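# Insert matching loose relay into black rack's empty pocket

## Task

Pick out the loose relay (small transparent box with a colored button on one end) whose button color is the same as the two relays sitting in the black rack, and seat it in the rack's free pocket with the button facing up, pressed fully down; the attempt fails if either of the two relays already in the rack gets raised or removed.

## Robot and tools

ROBOT. Two arms, left_arm and right_arm, each with a two-finger gripper. Scene frame: origin at table height, midway between the nominal bases; +z up, +x out over the table, left_arm toward +y. Arm names do not match image sides. Calibrated bases: left_arm at (+0.024, +0.333, 0) m, quat_wxyz (+1.000, 0, 0, +0.018); right_arm at (-0.002, -0.369, 0) m, quat_wxyz (+1.000, 0, 0, -0.015). Each arm reports its hand pose, velocities and targets in its own base frame; fixed cameras and the table use the scene frame. Printed positions may be off by a few cm, more at long reach. A two-camera stand sits behind the arms. Loose objects may occasionally get nudged.

GRIPPER GEOMETRY. Fingers point along the gripper's +z and close along its x. end_effector_position is the point between the pads; fingertips extend 17.5 mm past it. A block protrudes roughly 10 cm toward the gripper's -y from the last joint axis and rotates with it.

THE 18-NUMBER ROW (shared by execute_actions and move). One flat list covering both arms, every value in [-1, 1]: left dx, dy, dz, rx, ry, rz, left gripper position, force_limit, speed, then the same nine for the right arm. The six pose numbers are an offset, not a pose: measured from that arm's Hand target as it stood when the action or move began, along the Hand target's own axes. 1.0 equals 0.6 m for dx/dy/dz and 180 degrees for rotation; rx, ry, rz form a single rotation vector. Sending the same offset again moves further. Six zeros re-command the current Hand target. Gripper position: +1 fully open (50 mm gap), about -0.65 pads meet, -1 closes until stopped by an object. force_limit: -1 about 20 N per pad, 0 about 102 N, +1 about 185 N (actual grip up to ~15 N more). speed: -1 is 20 mm/s, 0 is 85, +1 is 150. Both start at +1. A 0 is a real command, so to leave a gripper unchanged resend its last three numbers.

execute_actions(actions, cameras). actions: list of actions; each action is up to 15 rows, one per 1/30 s step; a short action repeats its last row to fill 15 steps. Every row counts from the action's start pose, not from the previous row. Images come back only when actions is empty or cameras requests them (names: cam_high, cam_low, cam_left_wrist, cam_right_wrist; ["all"] for every one). An unknown camera name voids the call.

move(target, speed, blend, blocking, cameras). target: one 18-number row or up to 15 rows; all offsets in every row count from the same starting Hand targets. Paths are straight lines, ending together, at least 0.5 s, capped at 10 s total. speed: m/s, 0.002 to 1, default 0.25 (turns up to twice that in rad/s); one value or one per target. blend: metres of corner rounding per target; 0 (default) halts at each. blocking=false returns after about 0.5 s while motion continues. Paths do not avoid obstacles or the other arm; grippers lag and can overshoot, more at speed or with a straight arm. Finger values of the first row are sent at the start; later rows' finger values are sent on arrival once everything is still. The result adds a move: line with the ending (done, off_target, moving, held, fault) and limits (paced = pose clipped, held = steps withheld). An arm not named in the ending is done (within 3 mm and 2 degrees). done does not mean no contact.

wait(seconds 0 to 10, cameras): lets time pass holding last commands; a running move continues. stop(cameras): brakes a running move; fingers keep moving. zoom_image(camera, region): closer view of the latest image from cam_high, cam_left_wrist or cam_right_wrist; region [x0, y0, x1, y1] pixels from top-left, at most 504x504. Images are 896x504. finished_scene(scene): ends the scene, irreversible; the goal must hold with the robot hands off.

CONTROL. Each step the commanded pose is clipped to within 70 mm and 16 degrees of the measured gripper. Hand target is usually the last commanded pose after clipping. A gripper often stops short; any next command, even zeros, re-requests it; if it still rests short, send the gap as an offset. To end a push, command the target back past the gripper. A clearance check withholds commands that bring arms too close (fingers excepted), not always reliably.

RESULTS. object_status: 0 moving, 1 blocked while opening, 2 blocked while closing (a grip), 3 reached position or pads met (likely empty). Grip with -1 and confirm 2. A new position value resets status to 0 briefly; force_limit and speed changes apply only with a position change of 0.01 or more. Opening gap ≈ (250 - position_measured) × 0.202 mm. Flange force is the external force in gripper axes, noisy, includes held weight; 'no reading' near singularities. Joint velocities 'within noise' means at rest. Step readings list positions for execute_actions only.

AVOID. Torque fault (load limits 140 N m waist/shoulder/elbow, 35.2 N m wrist joints, held weight included) or 150 N force fault stops the arm 10 s; release a grip that pins it. Stiff arms fault if targeted even slightly past a firm contact; faster touches hit harder. Arms must not hit or squeeze each other. Do not drop parts, release moving parts, slam, or let anything leave the table. Overheating from loads, stretched arms or unreachable targets brakes an arm 30 to 60 s; watch for MOTOR HOT. Joint ranges (rad): waist ±3.491, shoulder ±3.140, elbow -1.187 to 4.328, forearm roll ±3.316, wrist pitch ±3.140, wrist roll ±3.927.

Each tool is called after "Emit:" by a JSON object that holds its "name" and its "arguments".

## Session

Emit:
{"name": "execute_actions", "arguments": {"actions": [], "cameras": ["all"]}}

Scene clock: 0.00 s.
left_arm: end_effector_position=(+0.0465, +0.0906, +0.3049) position_measured=3 object_status=3 end_effector_quat_wxyz=(+0.730, -0.397, -0.550, +0.077) | right_arm: end_effector_position=(+0.3459, +0.4285, +0.2843) position_measured=3 object_status=3 end_effector_quat_wxyz=(-0.390, +0.855, +0.337, +0.057)
Joint positions: left_arm=[0.033 0.011 -0.538 -0.948 -2.44 0.072] | right_arm=[0.691 0.022 0.011 -0.758 -1.234 -1.372]
Joint velocities: within noise
Flange force (N): no reading
Hand target: left_arm +0.0465, +0.0906, +0.3049; +0.730, -0.397, -0.550, +0.077 | right_arm +0.3459, +0.4285, +0.2843; -0.390, +0.855, +0.337, +0.057
Tool commands: left_gripper/position=+1.0 left_gripper/force_limit=+1.0 left_gripper/speed=+1.0 right_gripper/position=+1.0 right_gripper/force_limit=+1.0 right_gripper/speed=+1.0

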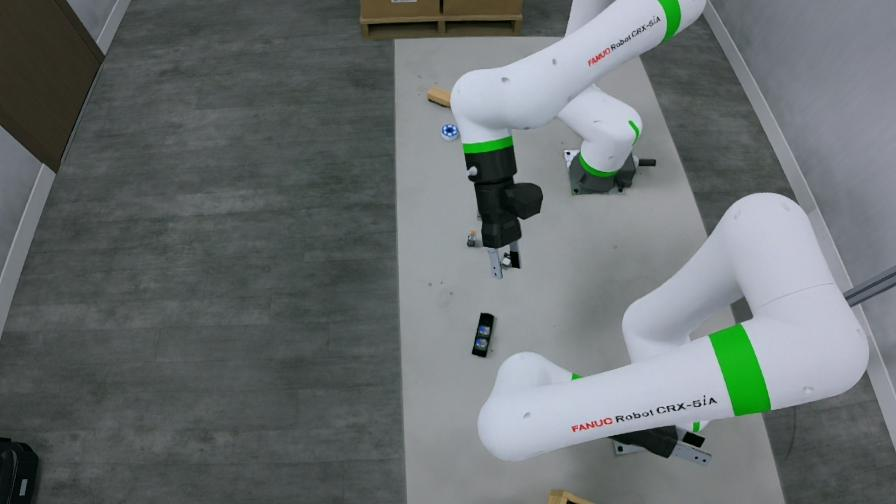

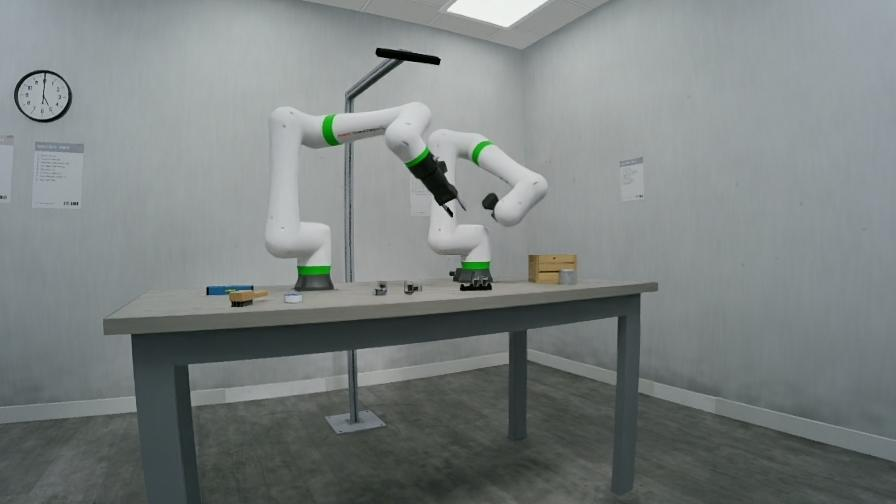

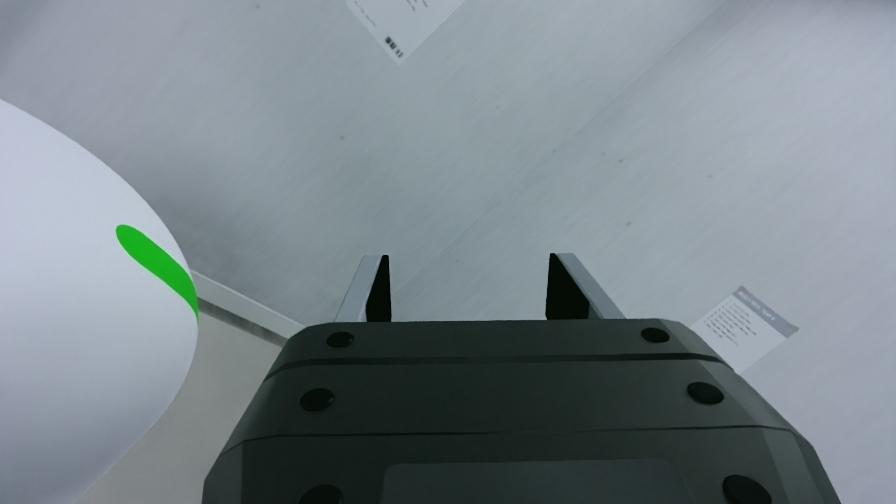

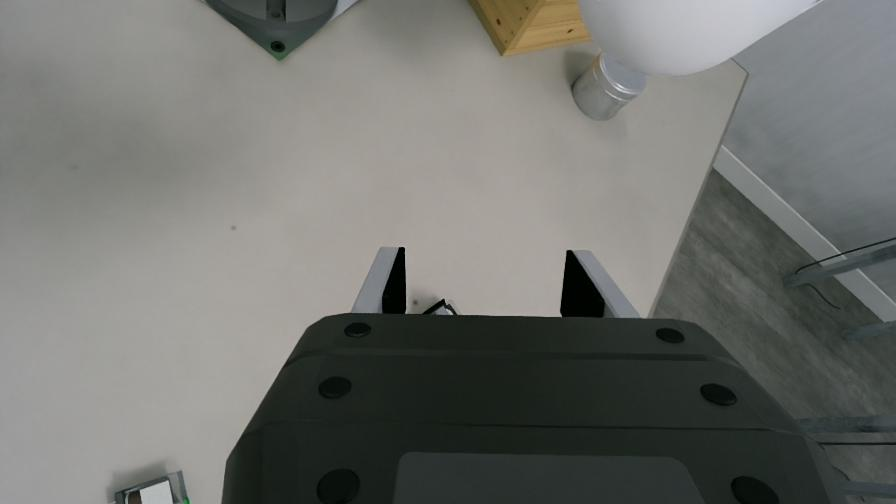

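Emit:
{"name": "zoom_image", "arguments": {"camera": "cam_high", "region": [420, 180, 600, 380]}}

Emit:
{"name": "zoom_image", "arguments": {"camera": "cam_low", "region": [340, 250, 520, 310]}}

Emit:
{"name": "zoom_image", "arguments": {"camera": "cam_high", "region": [440, 290, 540, 370]}}

Scaled by 2.520 from the camera's 896x504 image, which has a finer 1280x720 frame.

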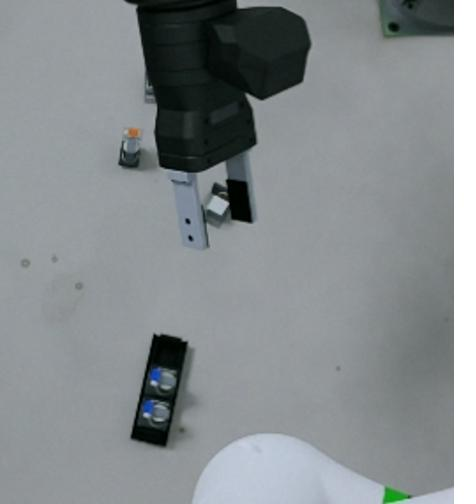

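Scaled by 2.800 from the camera's 896x504 image, which has a finer 1280x720 frame.

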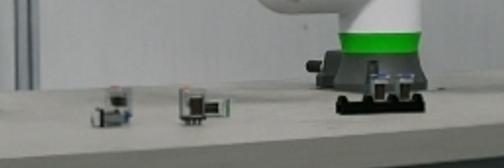

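Scaled by 5.040 from the camera's 896x504 image, which has a finer 1280x720 frame.

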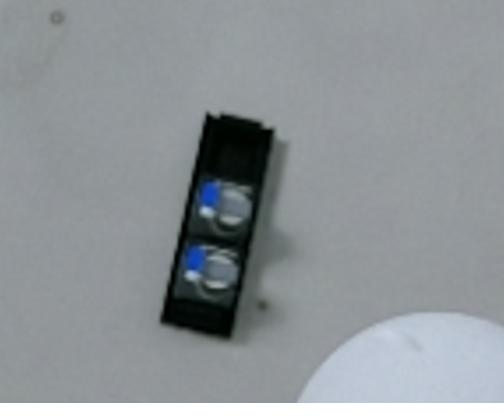

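Emit:
{"name": "move", "arguments": {"target": [0,0,0,0,0,0,1,1,1,-0.0202,-0.1518,-0.2002,-0.2323,-0.1123,0.0421,1,1,1], "speed": 0.3, "cameras": ["all"]}}

Scene clock: 56.30 s.
left_arm: end_effector_position=(+0.0465, +0.0906, +0.3049) position_measured=3 object_status=3 end_effector_quat_wxyz=(+0.730, -0.397, -0.550, +0.077) | right_arm: end_effector_position=(+0.2999, +0.3799, +0.4199) position_measured=3 object_status=3 end_effector_quat_wxyz=(+0.000, +0.954, +0.300, +0.000)
Joint positions: left_arm=[0.033 0.011 -0.538 -0.948 -2.44 0.072] | right_arm=[1.174 0.149 0.49 0 -1.911 -2.135]
Flange force (N): left_arm=[-0.7 1.0 -4.8] | right_arm=[6.1 -3.0 -1.3]
Hand target: left_arm +0.0465, +0.0906, +0.3049; +0.730, -0.397, -0.550, +0.077 | right_arm +0.2999, +0.3799, +0.4199; +0.000, +0.954, +0.300, +0.000
Off the commanded pose: left_arm 0.000 m, 0 deg | right_arm 0.000 m, 0 deg.
move: done

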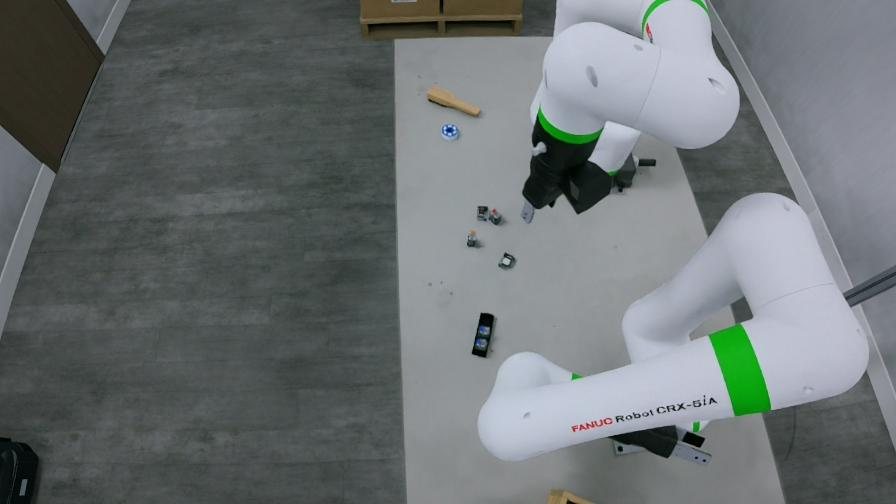

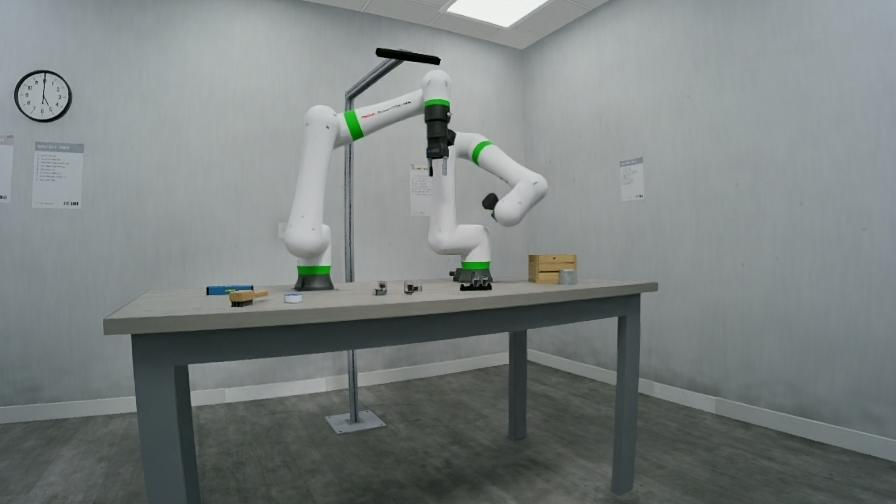

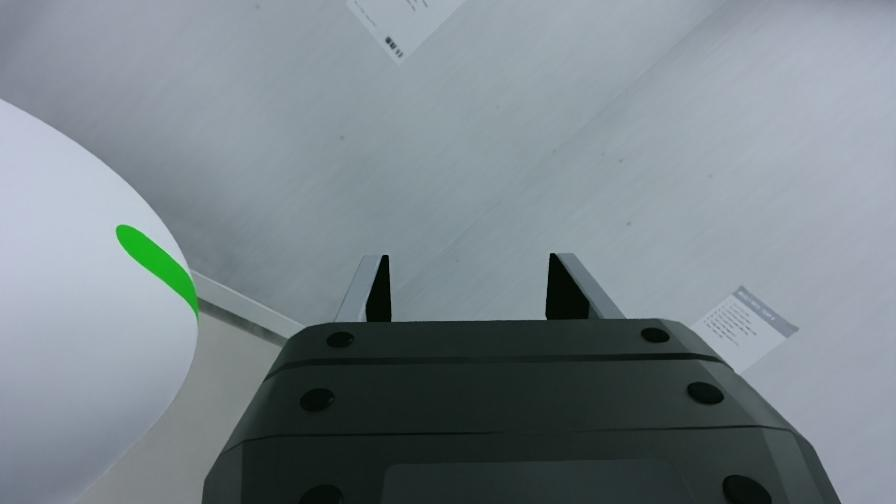

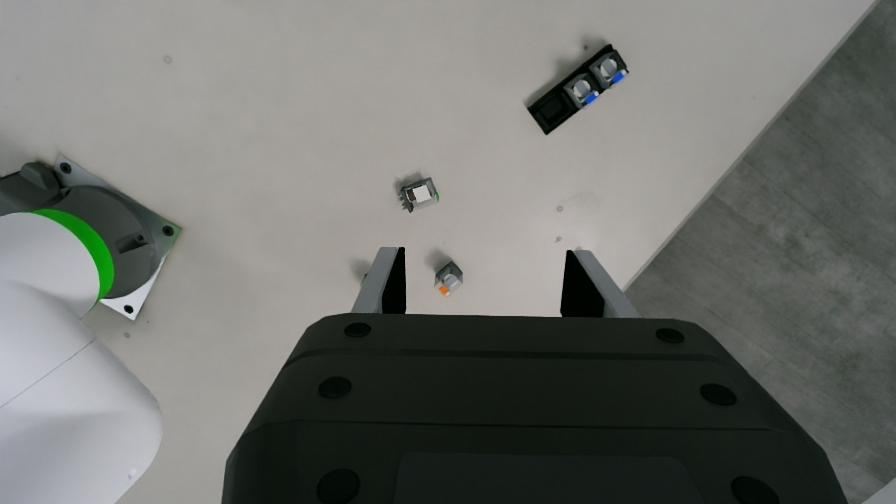

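Emit:
{"name": "zoom_image", "arguments": {"camera": "cam_high", "region": [430, 190, 550, 280]}}

Emit:
{"name": "zoom_image", "arguments": {"camera": "cam_right_wrist", "region": [340, 20, 660, 320]}}

Emit:
{"name": "zoom_image", "arguments": {"camera": "cam_low", "region": [350, 260, 510, 310]}}

Scaled by 4.200 from the camera's 896x504 image, which has a finer 1280x720 frame.

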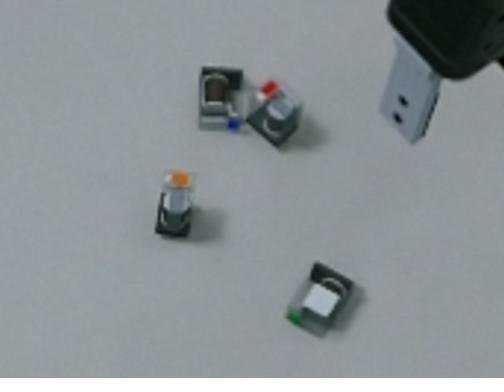

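Scaled by 1.575 from the camera's 896x504 image, which has a finer 1280x720 frame.

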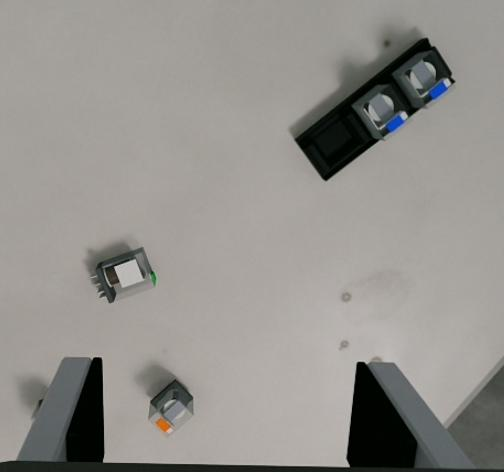

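Scaled by 3.150 from the camera's 896x504 image, which has a finer 1280x720 frame.

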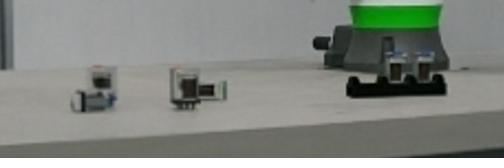

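Emit:
{"name": "move", "arguments": {"target": [0,0,0,0,0,0,1,1,1,-0.1188,0.2444,0.2833,0,0,0.1944,1,1,1], "speed": 0.3, "cameras": ["cam_right_wrist", "cam_high"]}}

Scene clock: 177.07 s.
left_arm: end_effector_position=(+0.0465, +0.0906, +0.3049) position_measured=3 object_status=3 end_effector_quat_wxyz=(+0.730, -0.397, -0.550, +0.077) | right_arm: end_effector_position=(+0.3256, +0.2191, +0.2498) position_measured=3 object_status=3 end_effector_quat_wxyz=(-0.001, +1.000, +0.000, +0.000)
Joint positions: left_arm=[0.033 0.011 -0.538 -0.948 -2.44 0.072] | right_arm=[0.93 -0.145 -0.206 0 -1.508 -2.501]
Flange force (N): left_arm=[-0.7 0.9 -5.2] | right_arm=[2.5 -3.7 0.7]
Hand target: left_arm +0.0465, +0.0906, +0.3049; +0.730, -0.397, -0.550, +0.077 | right_arm +0.3256, +0.2191, +0.2497; -0.001, +1.000, +0.000, +0.000
Off the commanded pose: left_arm 0.000 m, 0 deg | right_arm 0.000 m, 0 deg.
move: done
Images, in order (width x height): cam_high 896x504, cam_right_wrist 896x504.

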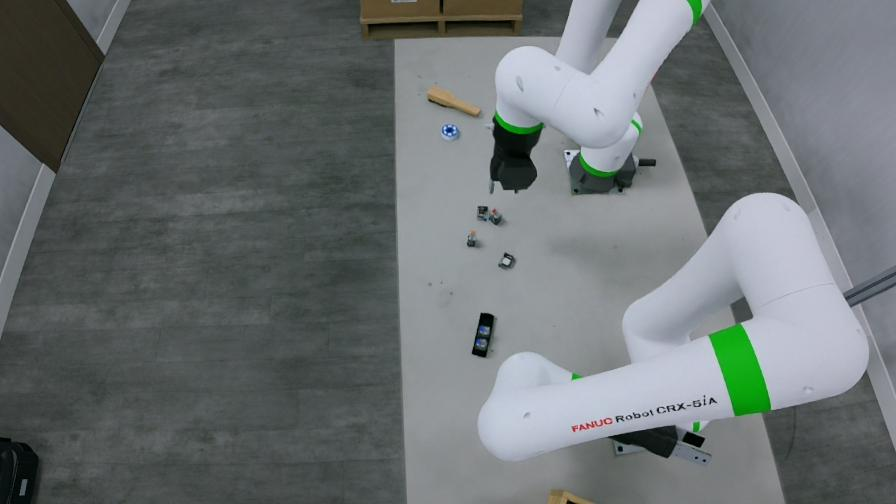

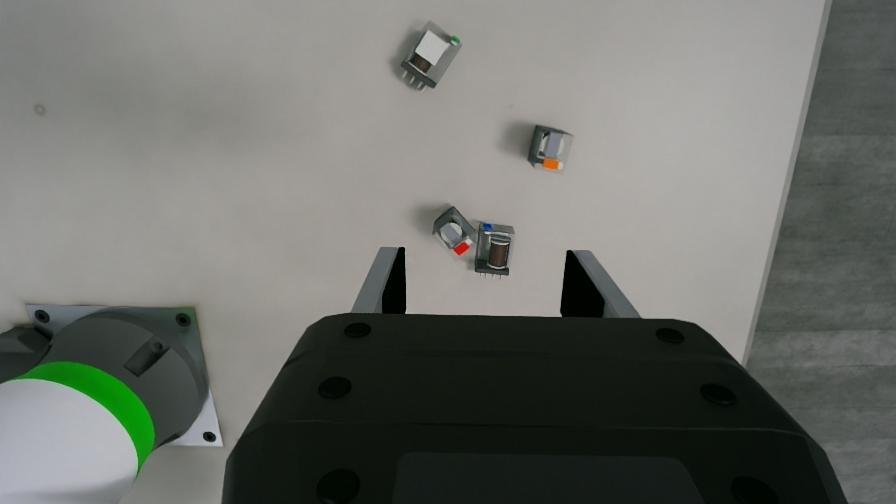

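Emit:
{"name": "zoom_image", "arguments": {"camera": "cam_right_wrist", "region": [390, 170, 590, 290]}}

Emit:
{"name": "zoom_image", "arguments": {"camera": "cam_right_wrist", "region": [0, 280, 240, 470]}}

Scaled by 2.520 from the camera's 896x504 image, which has a finer 1280x720 frame.

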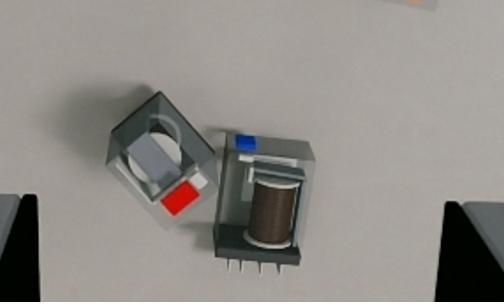

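Scaled by 2.100 from the camera's 896x504 image, which has a finer 1280x720 frame.

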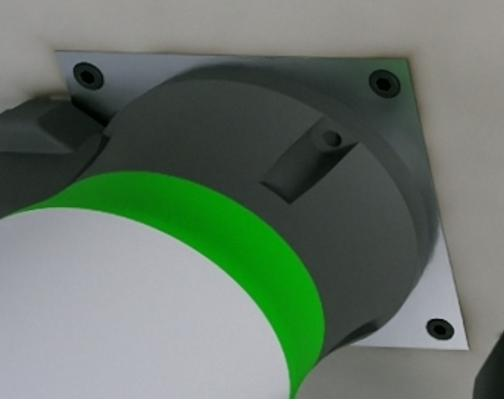

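Emit:
{"name": "move", "arguments": {"target": [0,0,0,0,0,0,1,1,1,-0.012,0.1062,0.2163,0,0,-0.3183,1,1,1], "speed": 0.3, "cameras": ["cam_right_wrist", "cam_low"]}}

Scene clock: 316.67 s.
left_arm: end_effector_position=(+0.0465, +0.0906, +0.3049) position_measured=3 object_status=3 end_effector_quat_wxyz=(+0.730, -0.397, -0.550, +0.077) | right_arm: end_effector_position=(+0.3184, +0.1555, +0.1199) position_measured=3 object_status=3 end_effector_quat_wxyz=(+0.000, +0.878, +0.479, +0.000)
Joint positions: left_arm=[0.033 0.011 -0.538 -0.948 -2.44 0.072] | right_arm=[0.83 -0.177 -0.543 -0.001 -1.203 -1.4]
Flange force (N): left_arm=[-0.8 1.2 -4.0] | right_arm=[3.5 0.8 2.4]
Hand target: left_arm +0.0465, +0.0906, +0.3049; +0.730, -0.397, -0.550, +0.077 | right_arm +0.3184, +0.1555, +0.1199; +0.000, +0.878, +0.479, +0.000
Off the commanded pose: left_arm 0.000 m, 0 deg | right_arm 0.000 m, 0 deg.
move: done
Images, in order (width x height): cam_low 896x504, cam_right_wrist 896x504.

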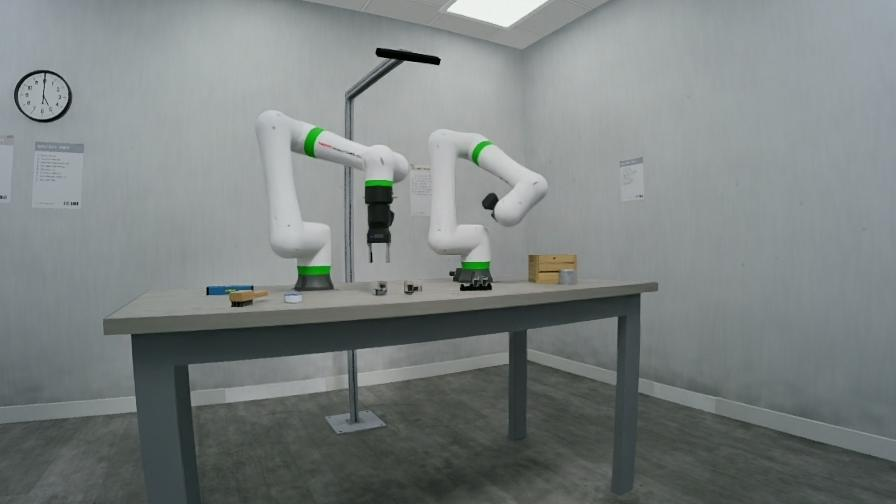

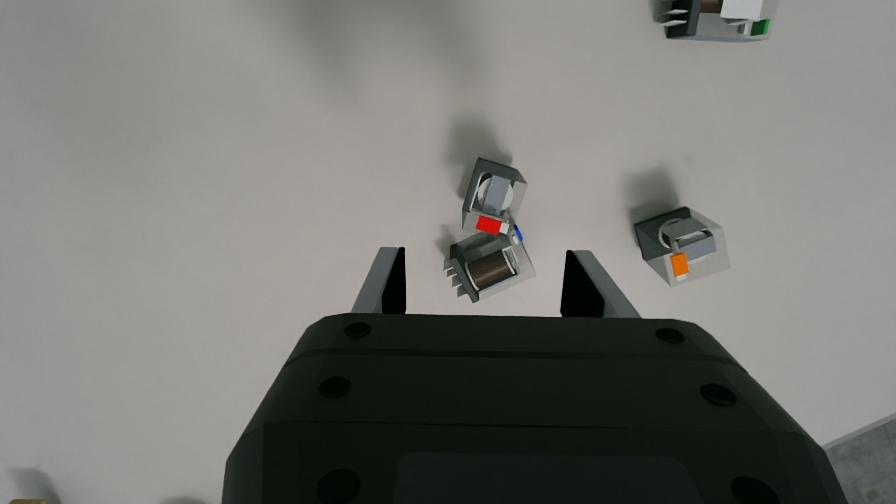

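Emit:
{"name": "move", "arguments": {"target": [0,0,0,0,0,0,1,1,1,0.0133,-0.0067,0.08,0,0,0,1,1,1], "speed": 0.2, "cameras": ["cam_right_wrist"]}}

Emit:
{"name": "zoom_image", "arguments": {"camera": "cam_right_wrist", "region": [340, 160, 640, 330]}}

Scene clock: 350.33 s.
left_arm: end_effector_position=(+0.0465, +0.0906, +0.3049) position_measured=3 object_status=3 end_effector_quat_wxyz=(+0.730, -0.397, -0.550, +0.077) | right_arm: end_effector_position=(+0.3193, +0.1644, +0.0719) position_measured=3 object_status=3 end_effector_quat_wxyz=(+0.000, +0.878, +0.479, +0.000)
Joint positions: left_arm=[0.033 0.011 -0.538 -0.948 -2.44 0.072] | right_arm=[0.845 -0.104 -0.605 -0.001 -1.069 -1.416]
Flange force (N): left_arm=[-0.7 2.0 -5.3] | right_arm=[4.4 1.0 3.4]
Hand target: left_arm +0.0465, +0.0906, +0.3049; +0.730, -0.397, -0.550, +0.077 | right_arm +0.3193, +0.1644, +0.0719; +0.000, +0.878, +0.479, +0.000
Off the commanded pose: left_arm 0.000 m, 0 deg | right_arm 0.000 m, 0 deg.
move: done
Images, in order (width x height): cam_right_wrist 896x504.

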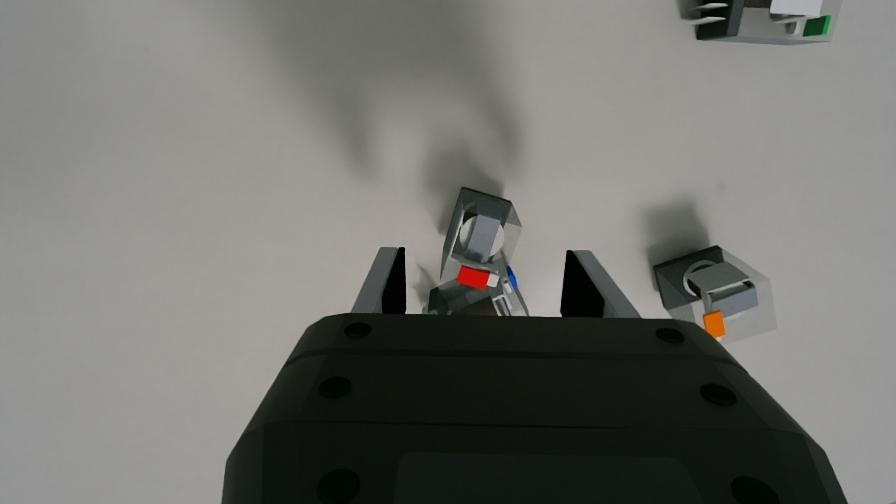

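Scaled by 1.680 from the camera's 896x504 image, which has a finer 1280x720 frame.

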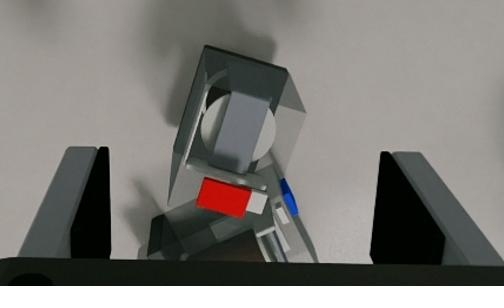

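Emit:
{"name": "move", "arguments": {"target": [0,0,0,0,0,0,1,1,1,0.0025,-0.0097,0.05,0,0,0.0833,1,1,1], "speed": 0.1, "cameras": ["cam_right_wrist", "cam_low"]}}

Emit:
{"name": "zoom_image", "arguments": {"camera": "cam_right_wrist", "region": [340, 160, 640, 330]}}

Emit:
{"name": "zoom_image", "arguments": {"camera": "cam_low", "region": [330, 230, 490, 310]}}

Scene clock: 377.00 s.
left_arm: end_effector_position=(+0.0465, +0.0906, +0.3049) position_measured=3 object_status=3 end_effector_quat_wxyz=(+0.730, -0.397, -0.550, +0.077) | right_arm: end_effector_position=(+0.3152, +0.1689, +0.0419) position_measured=3 object_status=3 end_effector_quat_wxyz=(+0.000, +0.933, +0.361, +0.000)
Joint positions: left_arm=[0.033 0.011 -0.538 -0.948 -2.44 0.072] | right_arm=[0.863 -0.062 -0.648 -0.001 -0.984 -1.696]
Flange force (N): left_arm=[-1.2 1.6 -5.0] | right_arm=[4.4 -0.5 3.8]
Hand target: left_arm +0.0465, +0.0906, +0.3049; +0.730, -0.397, -0.550, +0.077 | right_arm +0.3152, +0.1689, +0.0419; +0.000, +0.933, +0.361, +0.000
Off the commanded pose: left_arm 0.000 m, 0 deg | right_arm 0.000 m, 0 deg.
move: done
Images, in order (width x height): cam_low 896x504, cam_right_wrist 896x504.

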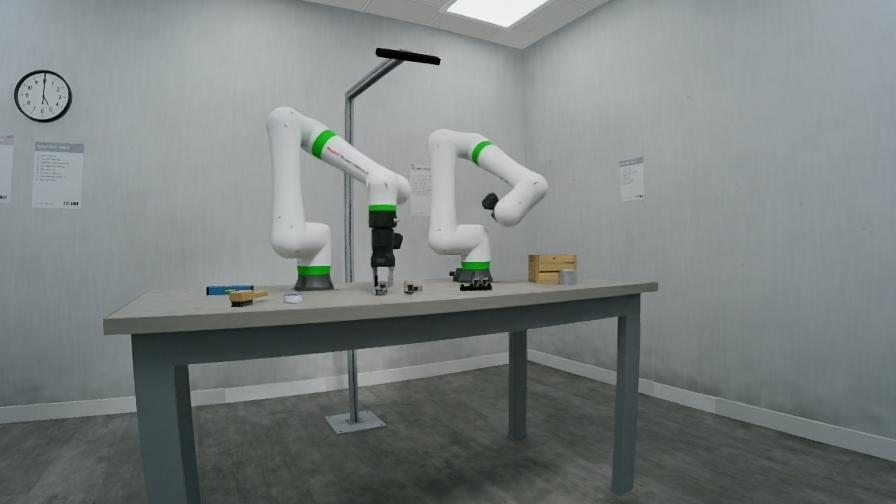

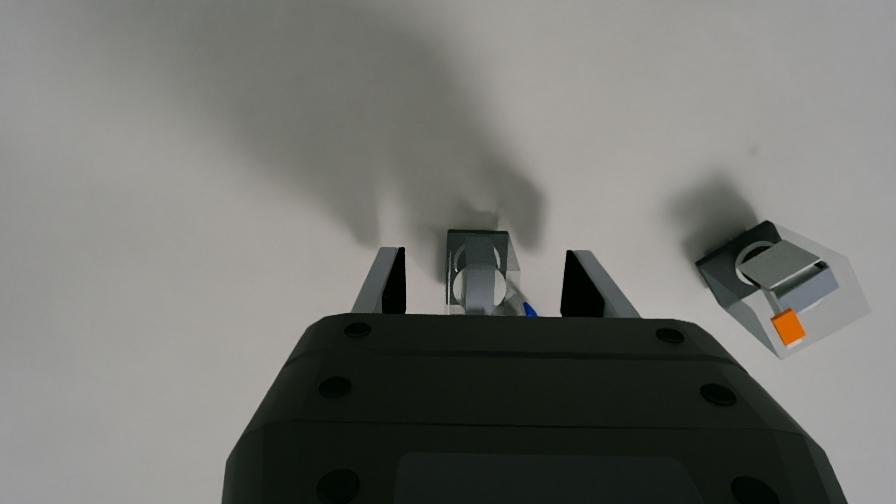

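Scaled by 1.680 from the camera's 896x504 image, which has a finer 1280x720 frame.

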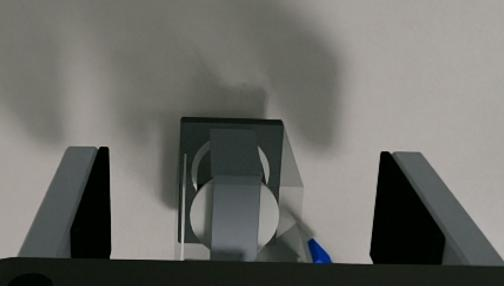

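Scaled by 3.150 from the camera's 896x504 image, which has a finer 1280x720 frame.

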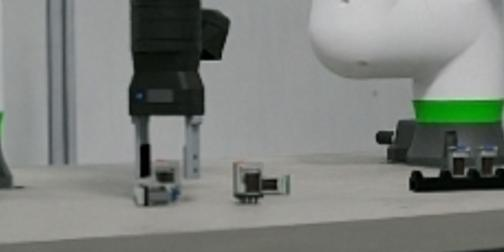

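Emit:
{"name": "move", "arguments": {"target": [[0,0,0,0,0,0,1,1,1,0,0,0.01,0,0,0,1,1,1],[0,0,0,0,0,0,1,1,1,0,0,0.01,0,0,0,-1,-0.8,-0.5],[0,0,0,0,0,0,1,1,1,0,0,-0.0235,0,0,0,-1,-0.8,-0.5],[0,0,0,0,0,0,1,1,1,-0.0981,-0.078,-0.0235,0,0,0,-1,-0.8,-0.5]], "speed": [0.05,0.05,0.1,0.2], "cameras": ["cam_right_wrist", "cam_low"]}}

Emit:
{"name": "zoom_image", "arguments": {"camera": "cam_low", "region": [330, 230, 490, 310]}}

Scene clock: 394.57 s.
left_arm: end_effector_position=(+0.0465, +0.0906, +0.3049) position_measured=3 object_status=3 end_effector_quat_wxyz=(+0.730, -0.397, -0.550, +0.077) | right_arm: end_effector_position=(+0.2402, +0.1639, +0.0560) position_measured=148 object_status=2 end_effector_quat_wxyz=(+0.000, +0.933, +0.361, +0.000)
Joint positions: left_arm=[0.033 0.011 -0.538 -0.948 -2.44 0.072] | right_arm=[1.062 -0.289 -0.792 0 -1.066 -1.895]
Flange force (N): left_arm=[-0.7 1.6 -5.0] | right_arm=[2.8 -1.3 3.0]
Hand target: left_arm +0.0465, +0.0906, +0.3049; +0.730, -0.397, -0.550, +0.077 | right_arm +0.2402, +0.1639, +0.0560; +0.000, +0.933, +0.361, +0.000
Off the commanded pose: left_arm 0.000 m, 0 deg | right_arm 0.000 m, 0 deg.
move: done
Images, in order (width x height): cam_low 896x504, cam_right_wrist 896x504.

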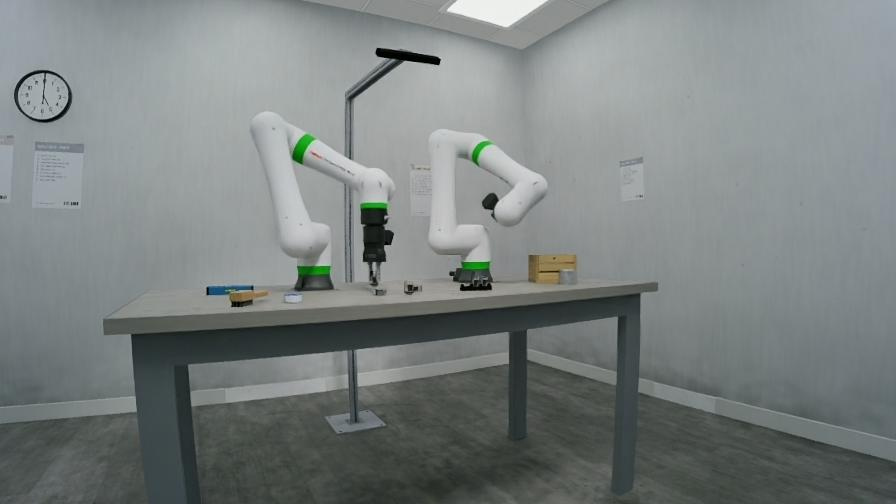

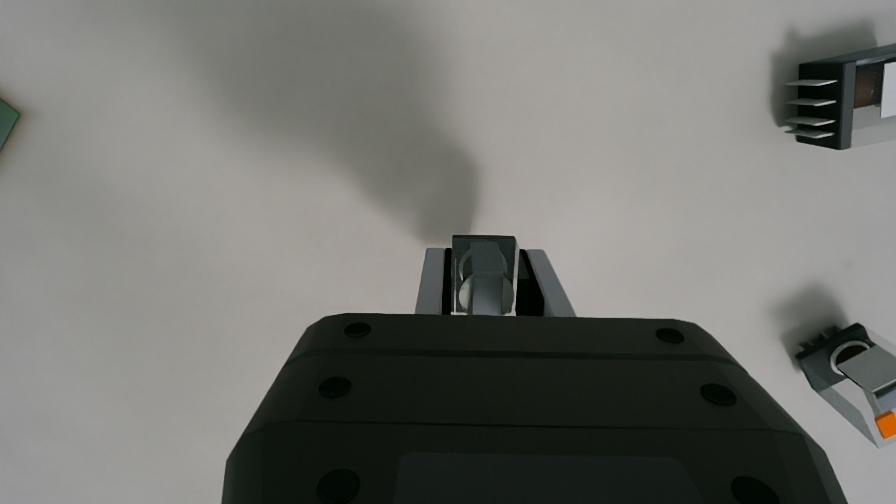

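Scaled by 3.150 from the camera's 896x504 image, which has a finer 1280x720 frame.

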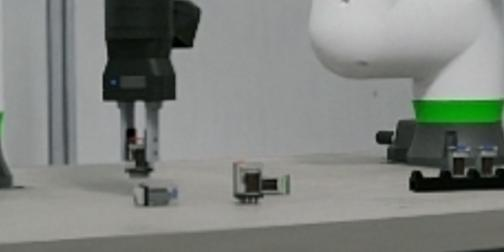

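Emit:
{"name": "move", "arguments": {"target": [[0,0,0,0,0,0,1,1,1,0,0,0.0325,0,0,0,-1,-0.8,-0.5],[0,0,0,0,0,0,1,1,1,0,0,0.0325,0,0,0,1,-0.8,-0.5]], "speed": [0.05,0.05], "cameras": ["cam_right_wrist", "cam_low"]}}

Emit:
{"name": "zoom_image", "arguments": {"camera": "cam_low", "region": [330, 230, 490, 310]}}

Scene clock: 403.73 s.
left_arm: end_effector_position=(+0.0465, +0.0906, +0.3049) position_measured=3 object_status=3 end_effector_quat_wxyz=(+0.730, -0.397, -0.550, +0.077) | right_arm: end_effector_position=(+0.2402, +0.1639, +0.0365) position_measured=3 object_status=3 end_effector_quat_wxyz=(+0.000, +0.933, +0.361, +0.000)
Joint positions: left_arm=[0.033 0.011 -0.538 -0.948 -2.44 0.072] | right_arm=[1.062 -0.254 -0.82 0 -1.003 -1.895]
Flange force (N): left_arm=[-0.5 0.6 -5.5] | right_arm=[3.1 -1.4 2.8]
Hand target: left_arm +0.0465, +0.0906, +0.3049; +0.730, -0.397, -0.550, +0.077 | right_arm +0.2402, +0.1639, +0.0365; +0.000, +0.933, +0.361, +0.000
Off the commanded pose: left_arm 0.000 m, 0 deg | right_arm 0.000 m, 0 deg.
move: done
Images, in order (width x height): cam_low 896x504, cam_right_wrist 896x504.

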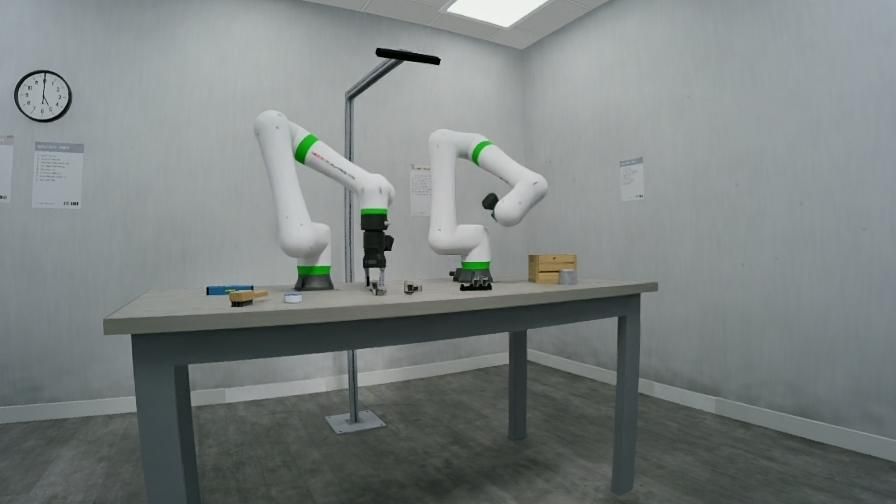

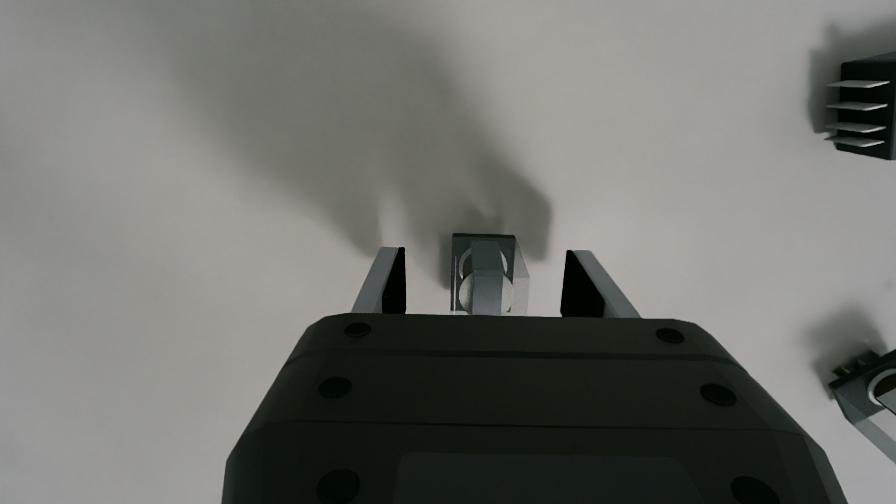

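Scaled by 3.150 from the camera's 896x504 image, which has a finer 1280x720 frame.

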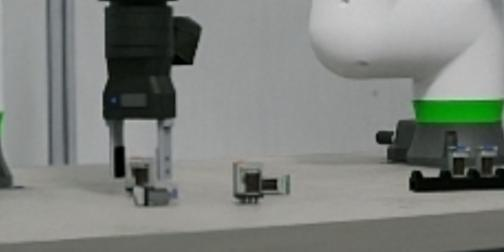

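Emit:
{"name": "move", "arguments": {"target": [0,0,0,0,0,0,1,1,1,0,0,-0.1892,0,0,0,1,1,1], "speed": 0.25, "cameras": ["cam_right_wrist"]}}

Emit:
{"name": "zoom_image", "arguments": {"camera": "cam_right_wrist", "region": [400, 110, 560, 260]}}

Emit:
{"name": "move", "arguments": {"target": [0,0,0,0,0,0,1,1,1,0,0,-0.25,0,0,0,1,1,1], "speed": 0.25, "cameras": ["cam_right_wrist"]}}

Emit:
{"name": "zoom_image", "arguments": {"camera": "cam_right_wrist", "region": [400, 110, 560, 260]}}

Scene clock: 410.67 s.
left_arm: end_effector_position=(+0.0465, +0.0906, +0.3049) position_measured=3 object_status=3 end_effector_quat_wxyz=(+0.730, -0.397, -0.550, +0.077) | right_arm: end_effector_position=(+0.2402, +0.1638, +0.1500) position_measured=3 object_status=3 end_effector_quat_wxyz=(+0.000, +0.933, +0.361, +0.000)
Joint positions: left_arm=[0.033 0.011 -0.538 -0.948 -2.44 0.072] | right_arm=[1.062 -0.398 -0.629 0 -1.339 -1.895]
Flange force (N): left_arm=[-0.6 1.2 -5.6] | right_arm=[2.8 -1.0 0.8]
Hand target: left_arm +0.0465, +0.0906, +0.3049; +0.730, -0.397, -0.550, +0.077 | right_arm +0.2402, +0.1638, +0.1500; +0.000, +0.933, +0.361, +0.000
Off the commanded pose: left_arm 0.000 m, 0 deg | right_arm 0.000 m, 0 deg.
move: done
Images, in order (width x height): cam_right_wrist 896x504.

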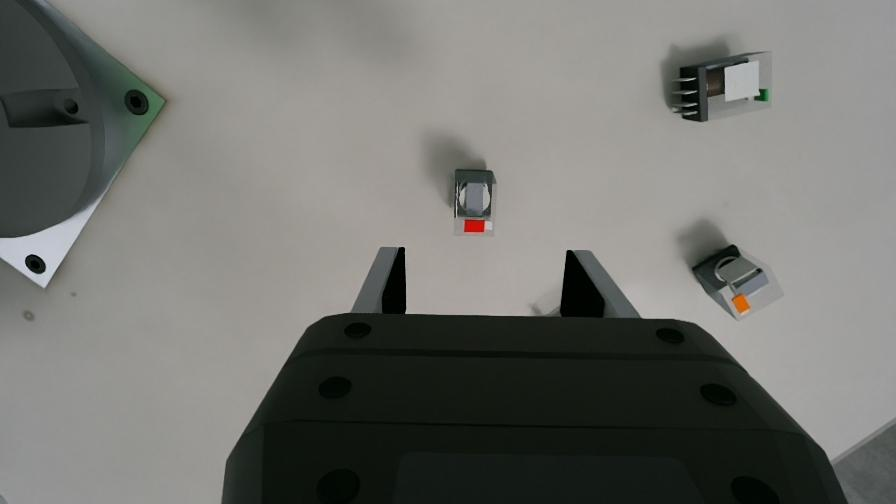

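Scaled by 3.150 from the camera's 896x504 image, which has a finer 1280x720 frame.

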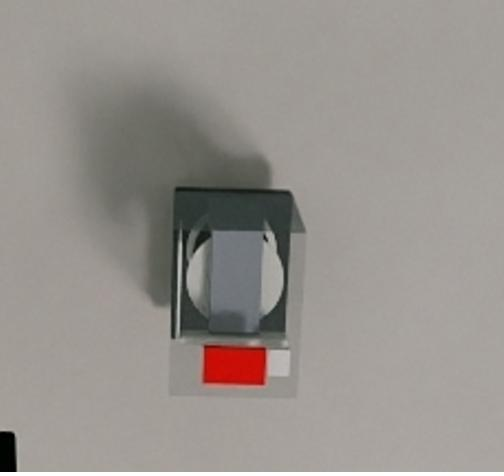

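Scene clock: 411.73 s.
left_arm: end_effector_position=(+0.0465, +0.0906, +0.3049) position_measured=3 object_status=3 end_effector_quat_wxyz=(+0.730, -0.397, -0.550, +0.077) | right_arm: end_effector_position=(+0.2401, +0.1636, +0.3000) position_measured=3 object_status=3 end_effector_quat_wxyz=(+0.000, +0.933, +0.361, +0.000)
Joint positions: left_arm=[0.033 0.011 -0.538 -0.948 -2.44 0.072] | right_arm=[1.062 -0.419 -0.291 0 -1.698 -1.894]
Flange force (N): left_arm=[-0.8 1.1 -4.8] | right_arm=[2.2 -1.0 0.0]
Hand target: left_arm +0.0465, +0.0906, +0.3049; +0.730, -0.397, -0.550, +0.077 | right_arm +0.2401, +0.1636, +0.3000; +0.000, +0.933, +0.361, +0.000
Off the commanded pose: left_arm 0.000 m, 0 deg | right_arm 0.000 m, 0 deg.
move: done
Images, in order (width x height): cam_right_wrist 896x504.

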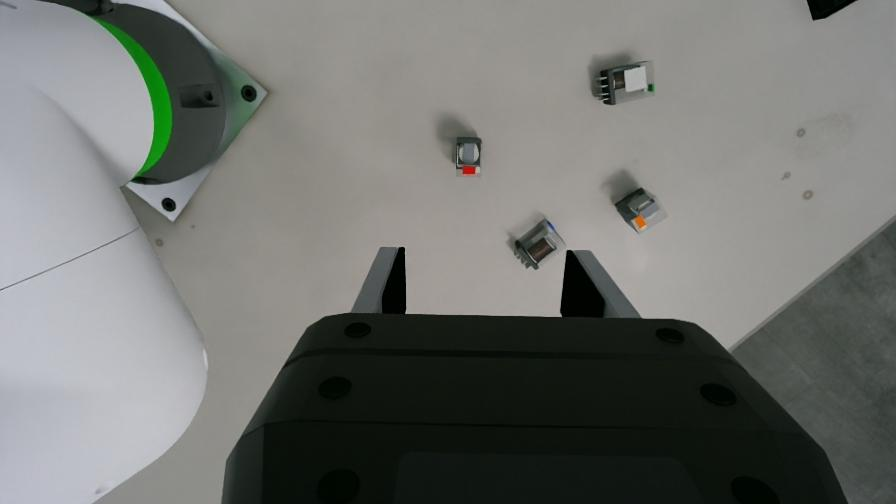

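Scaled by 3.150 from the camera's 896x504 image, which has a finer 1280x720 frame.

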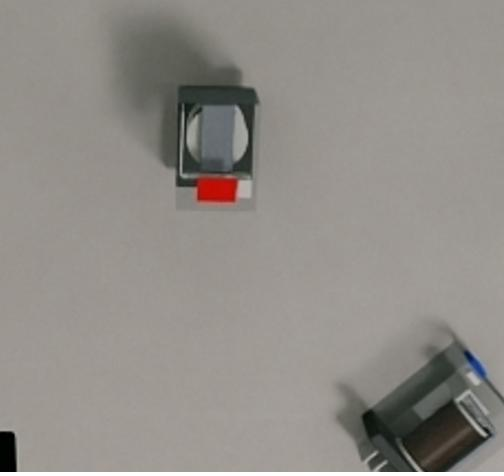

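Emit:
{"name": "move", "arguments": {"target": [0,0,0,0,0,0,1,1,1,0.2323,0.0185,0.2918,0.1212,-0.2904,-0.7011,1,1,1], "speed": 0.5, "cameras": ["cam_right_wrist", "cam_low", "cam_high"]}}

Scene clock: 508.53 s.
left_arm: end_effector_position=(+0.0465, +0.0906, +0.3049) position_measured=3 object_status=3 end_effector_quat_wxyz=(+0.730, -0.397, -0.550, +0.077) | right_arm: end_effector_position=(+0.3508, +0.2494, +0.1250) position_measured=3 object_status=3 end_effector_quat_wxyz=(-0.010, +0.024, +0.924, -0.382)
Joint positions: left_arm=[0.033 0.011 -0.538 -0.948 -2.44 0.072] | right_arm=[1.127 0.502 -0.054 0.277 -1.753 0.335]
Flange force (N): left_arm=[-1.1 1.5 -5.9] | right_arm=[-2.9 7.4 -0.9]
Hand target: left_arm +0.0465, +0.0906, +0.3049; +0.730, -0.397, -0.550, +0.077 | right_arm +0.3508, +0.2494, +0.1250; -0.010, +0.024, +0.924, -0.382
Off the commanded pose: left_arm 0.000 m, 0 deg | right_arm 0.000 m, 0 deg.
move: done
Images, in order (width x height): cam_high 896x504, cam_low 896x504, cam_right_wrist 896x504.

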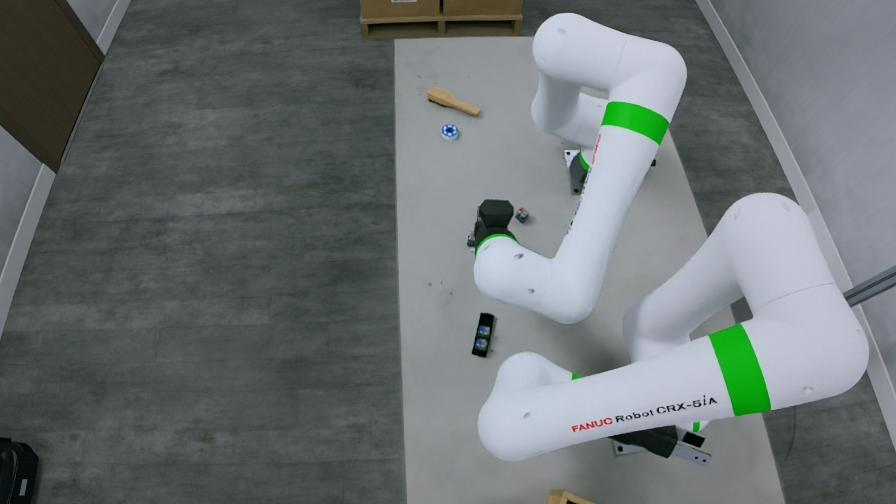

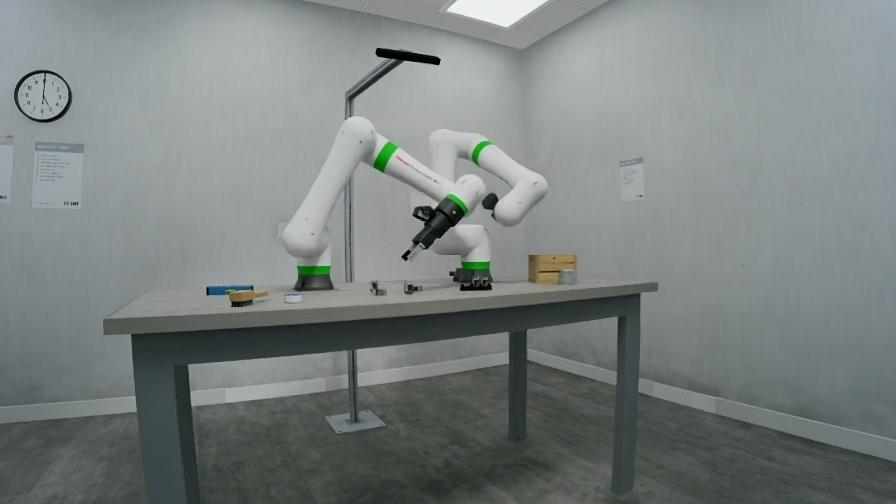

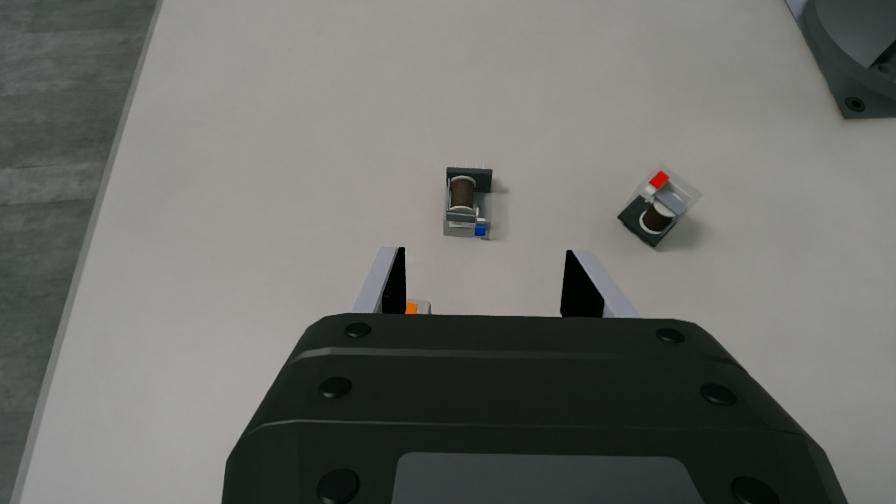

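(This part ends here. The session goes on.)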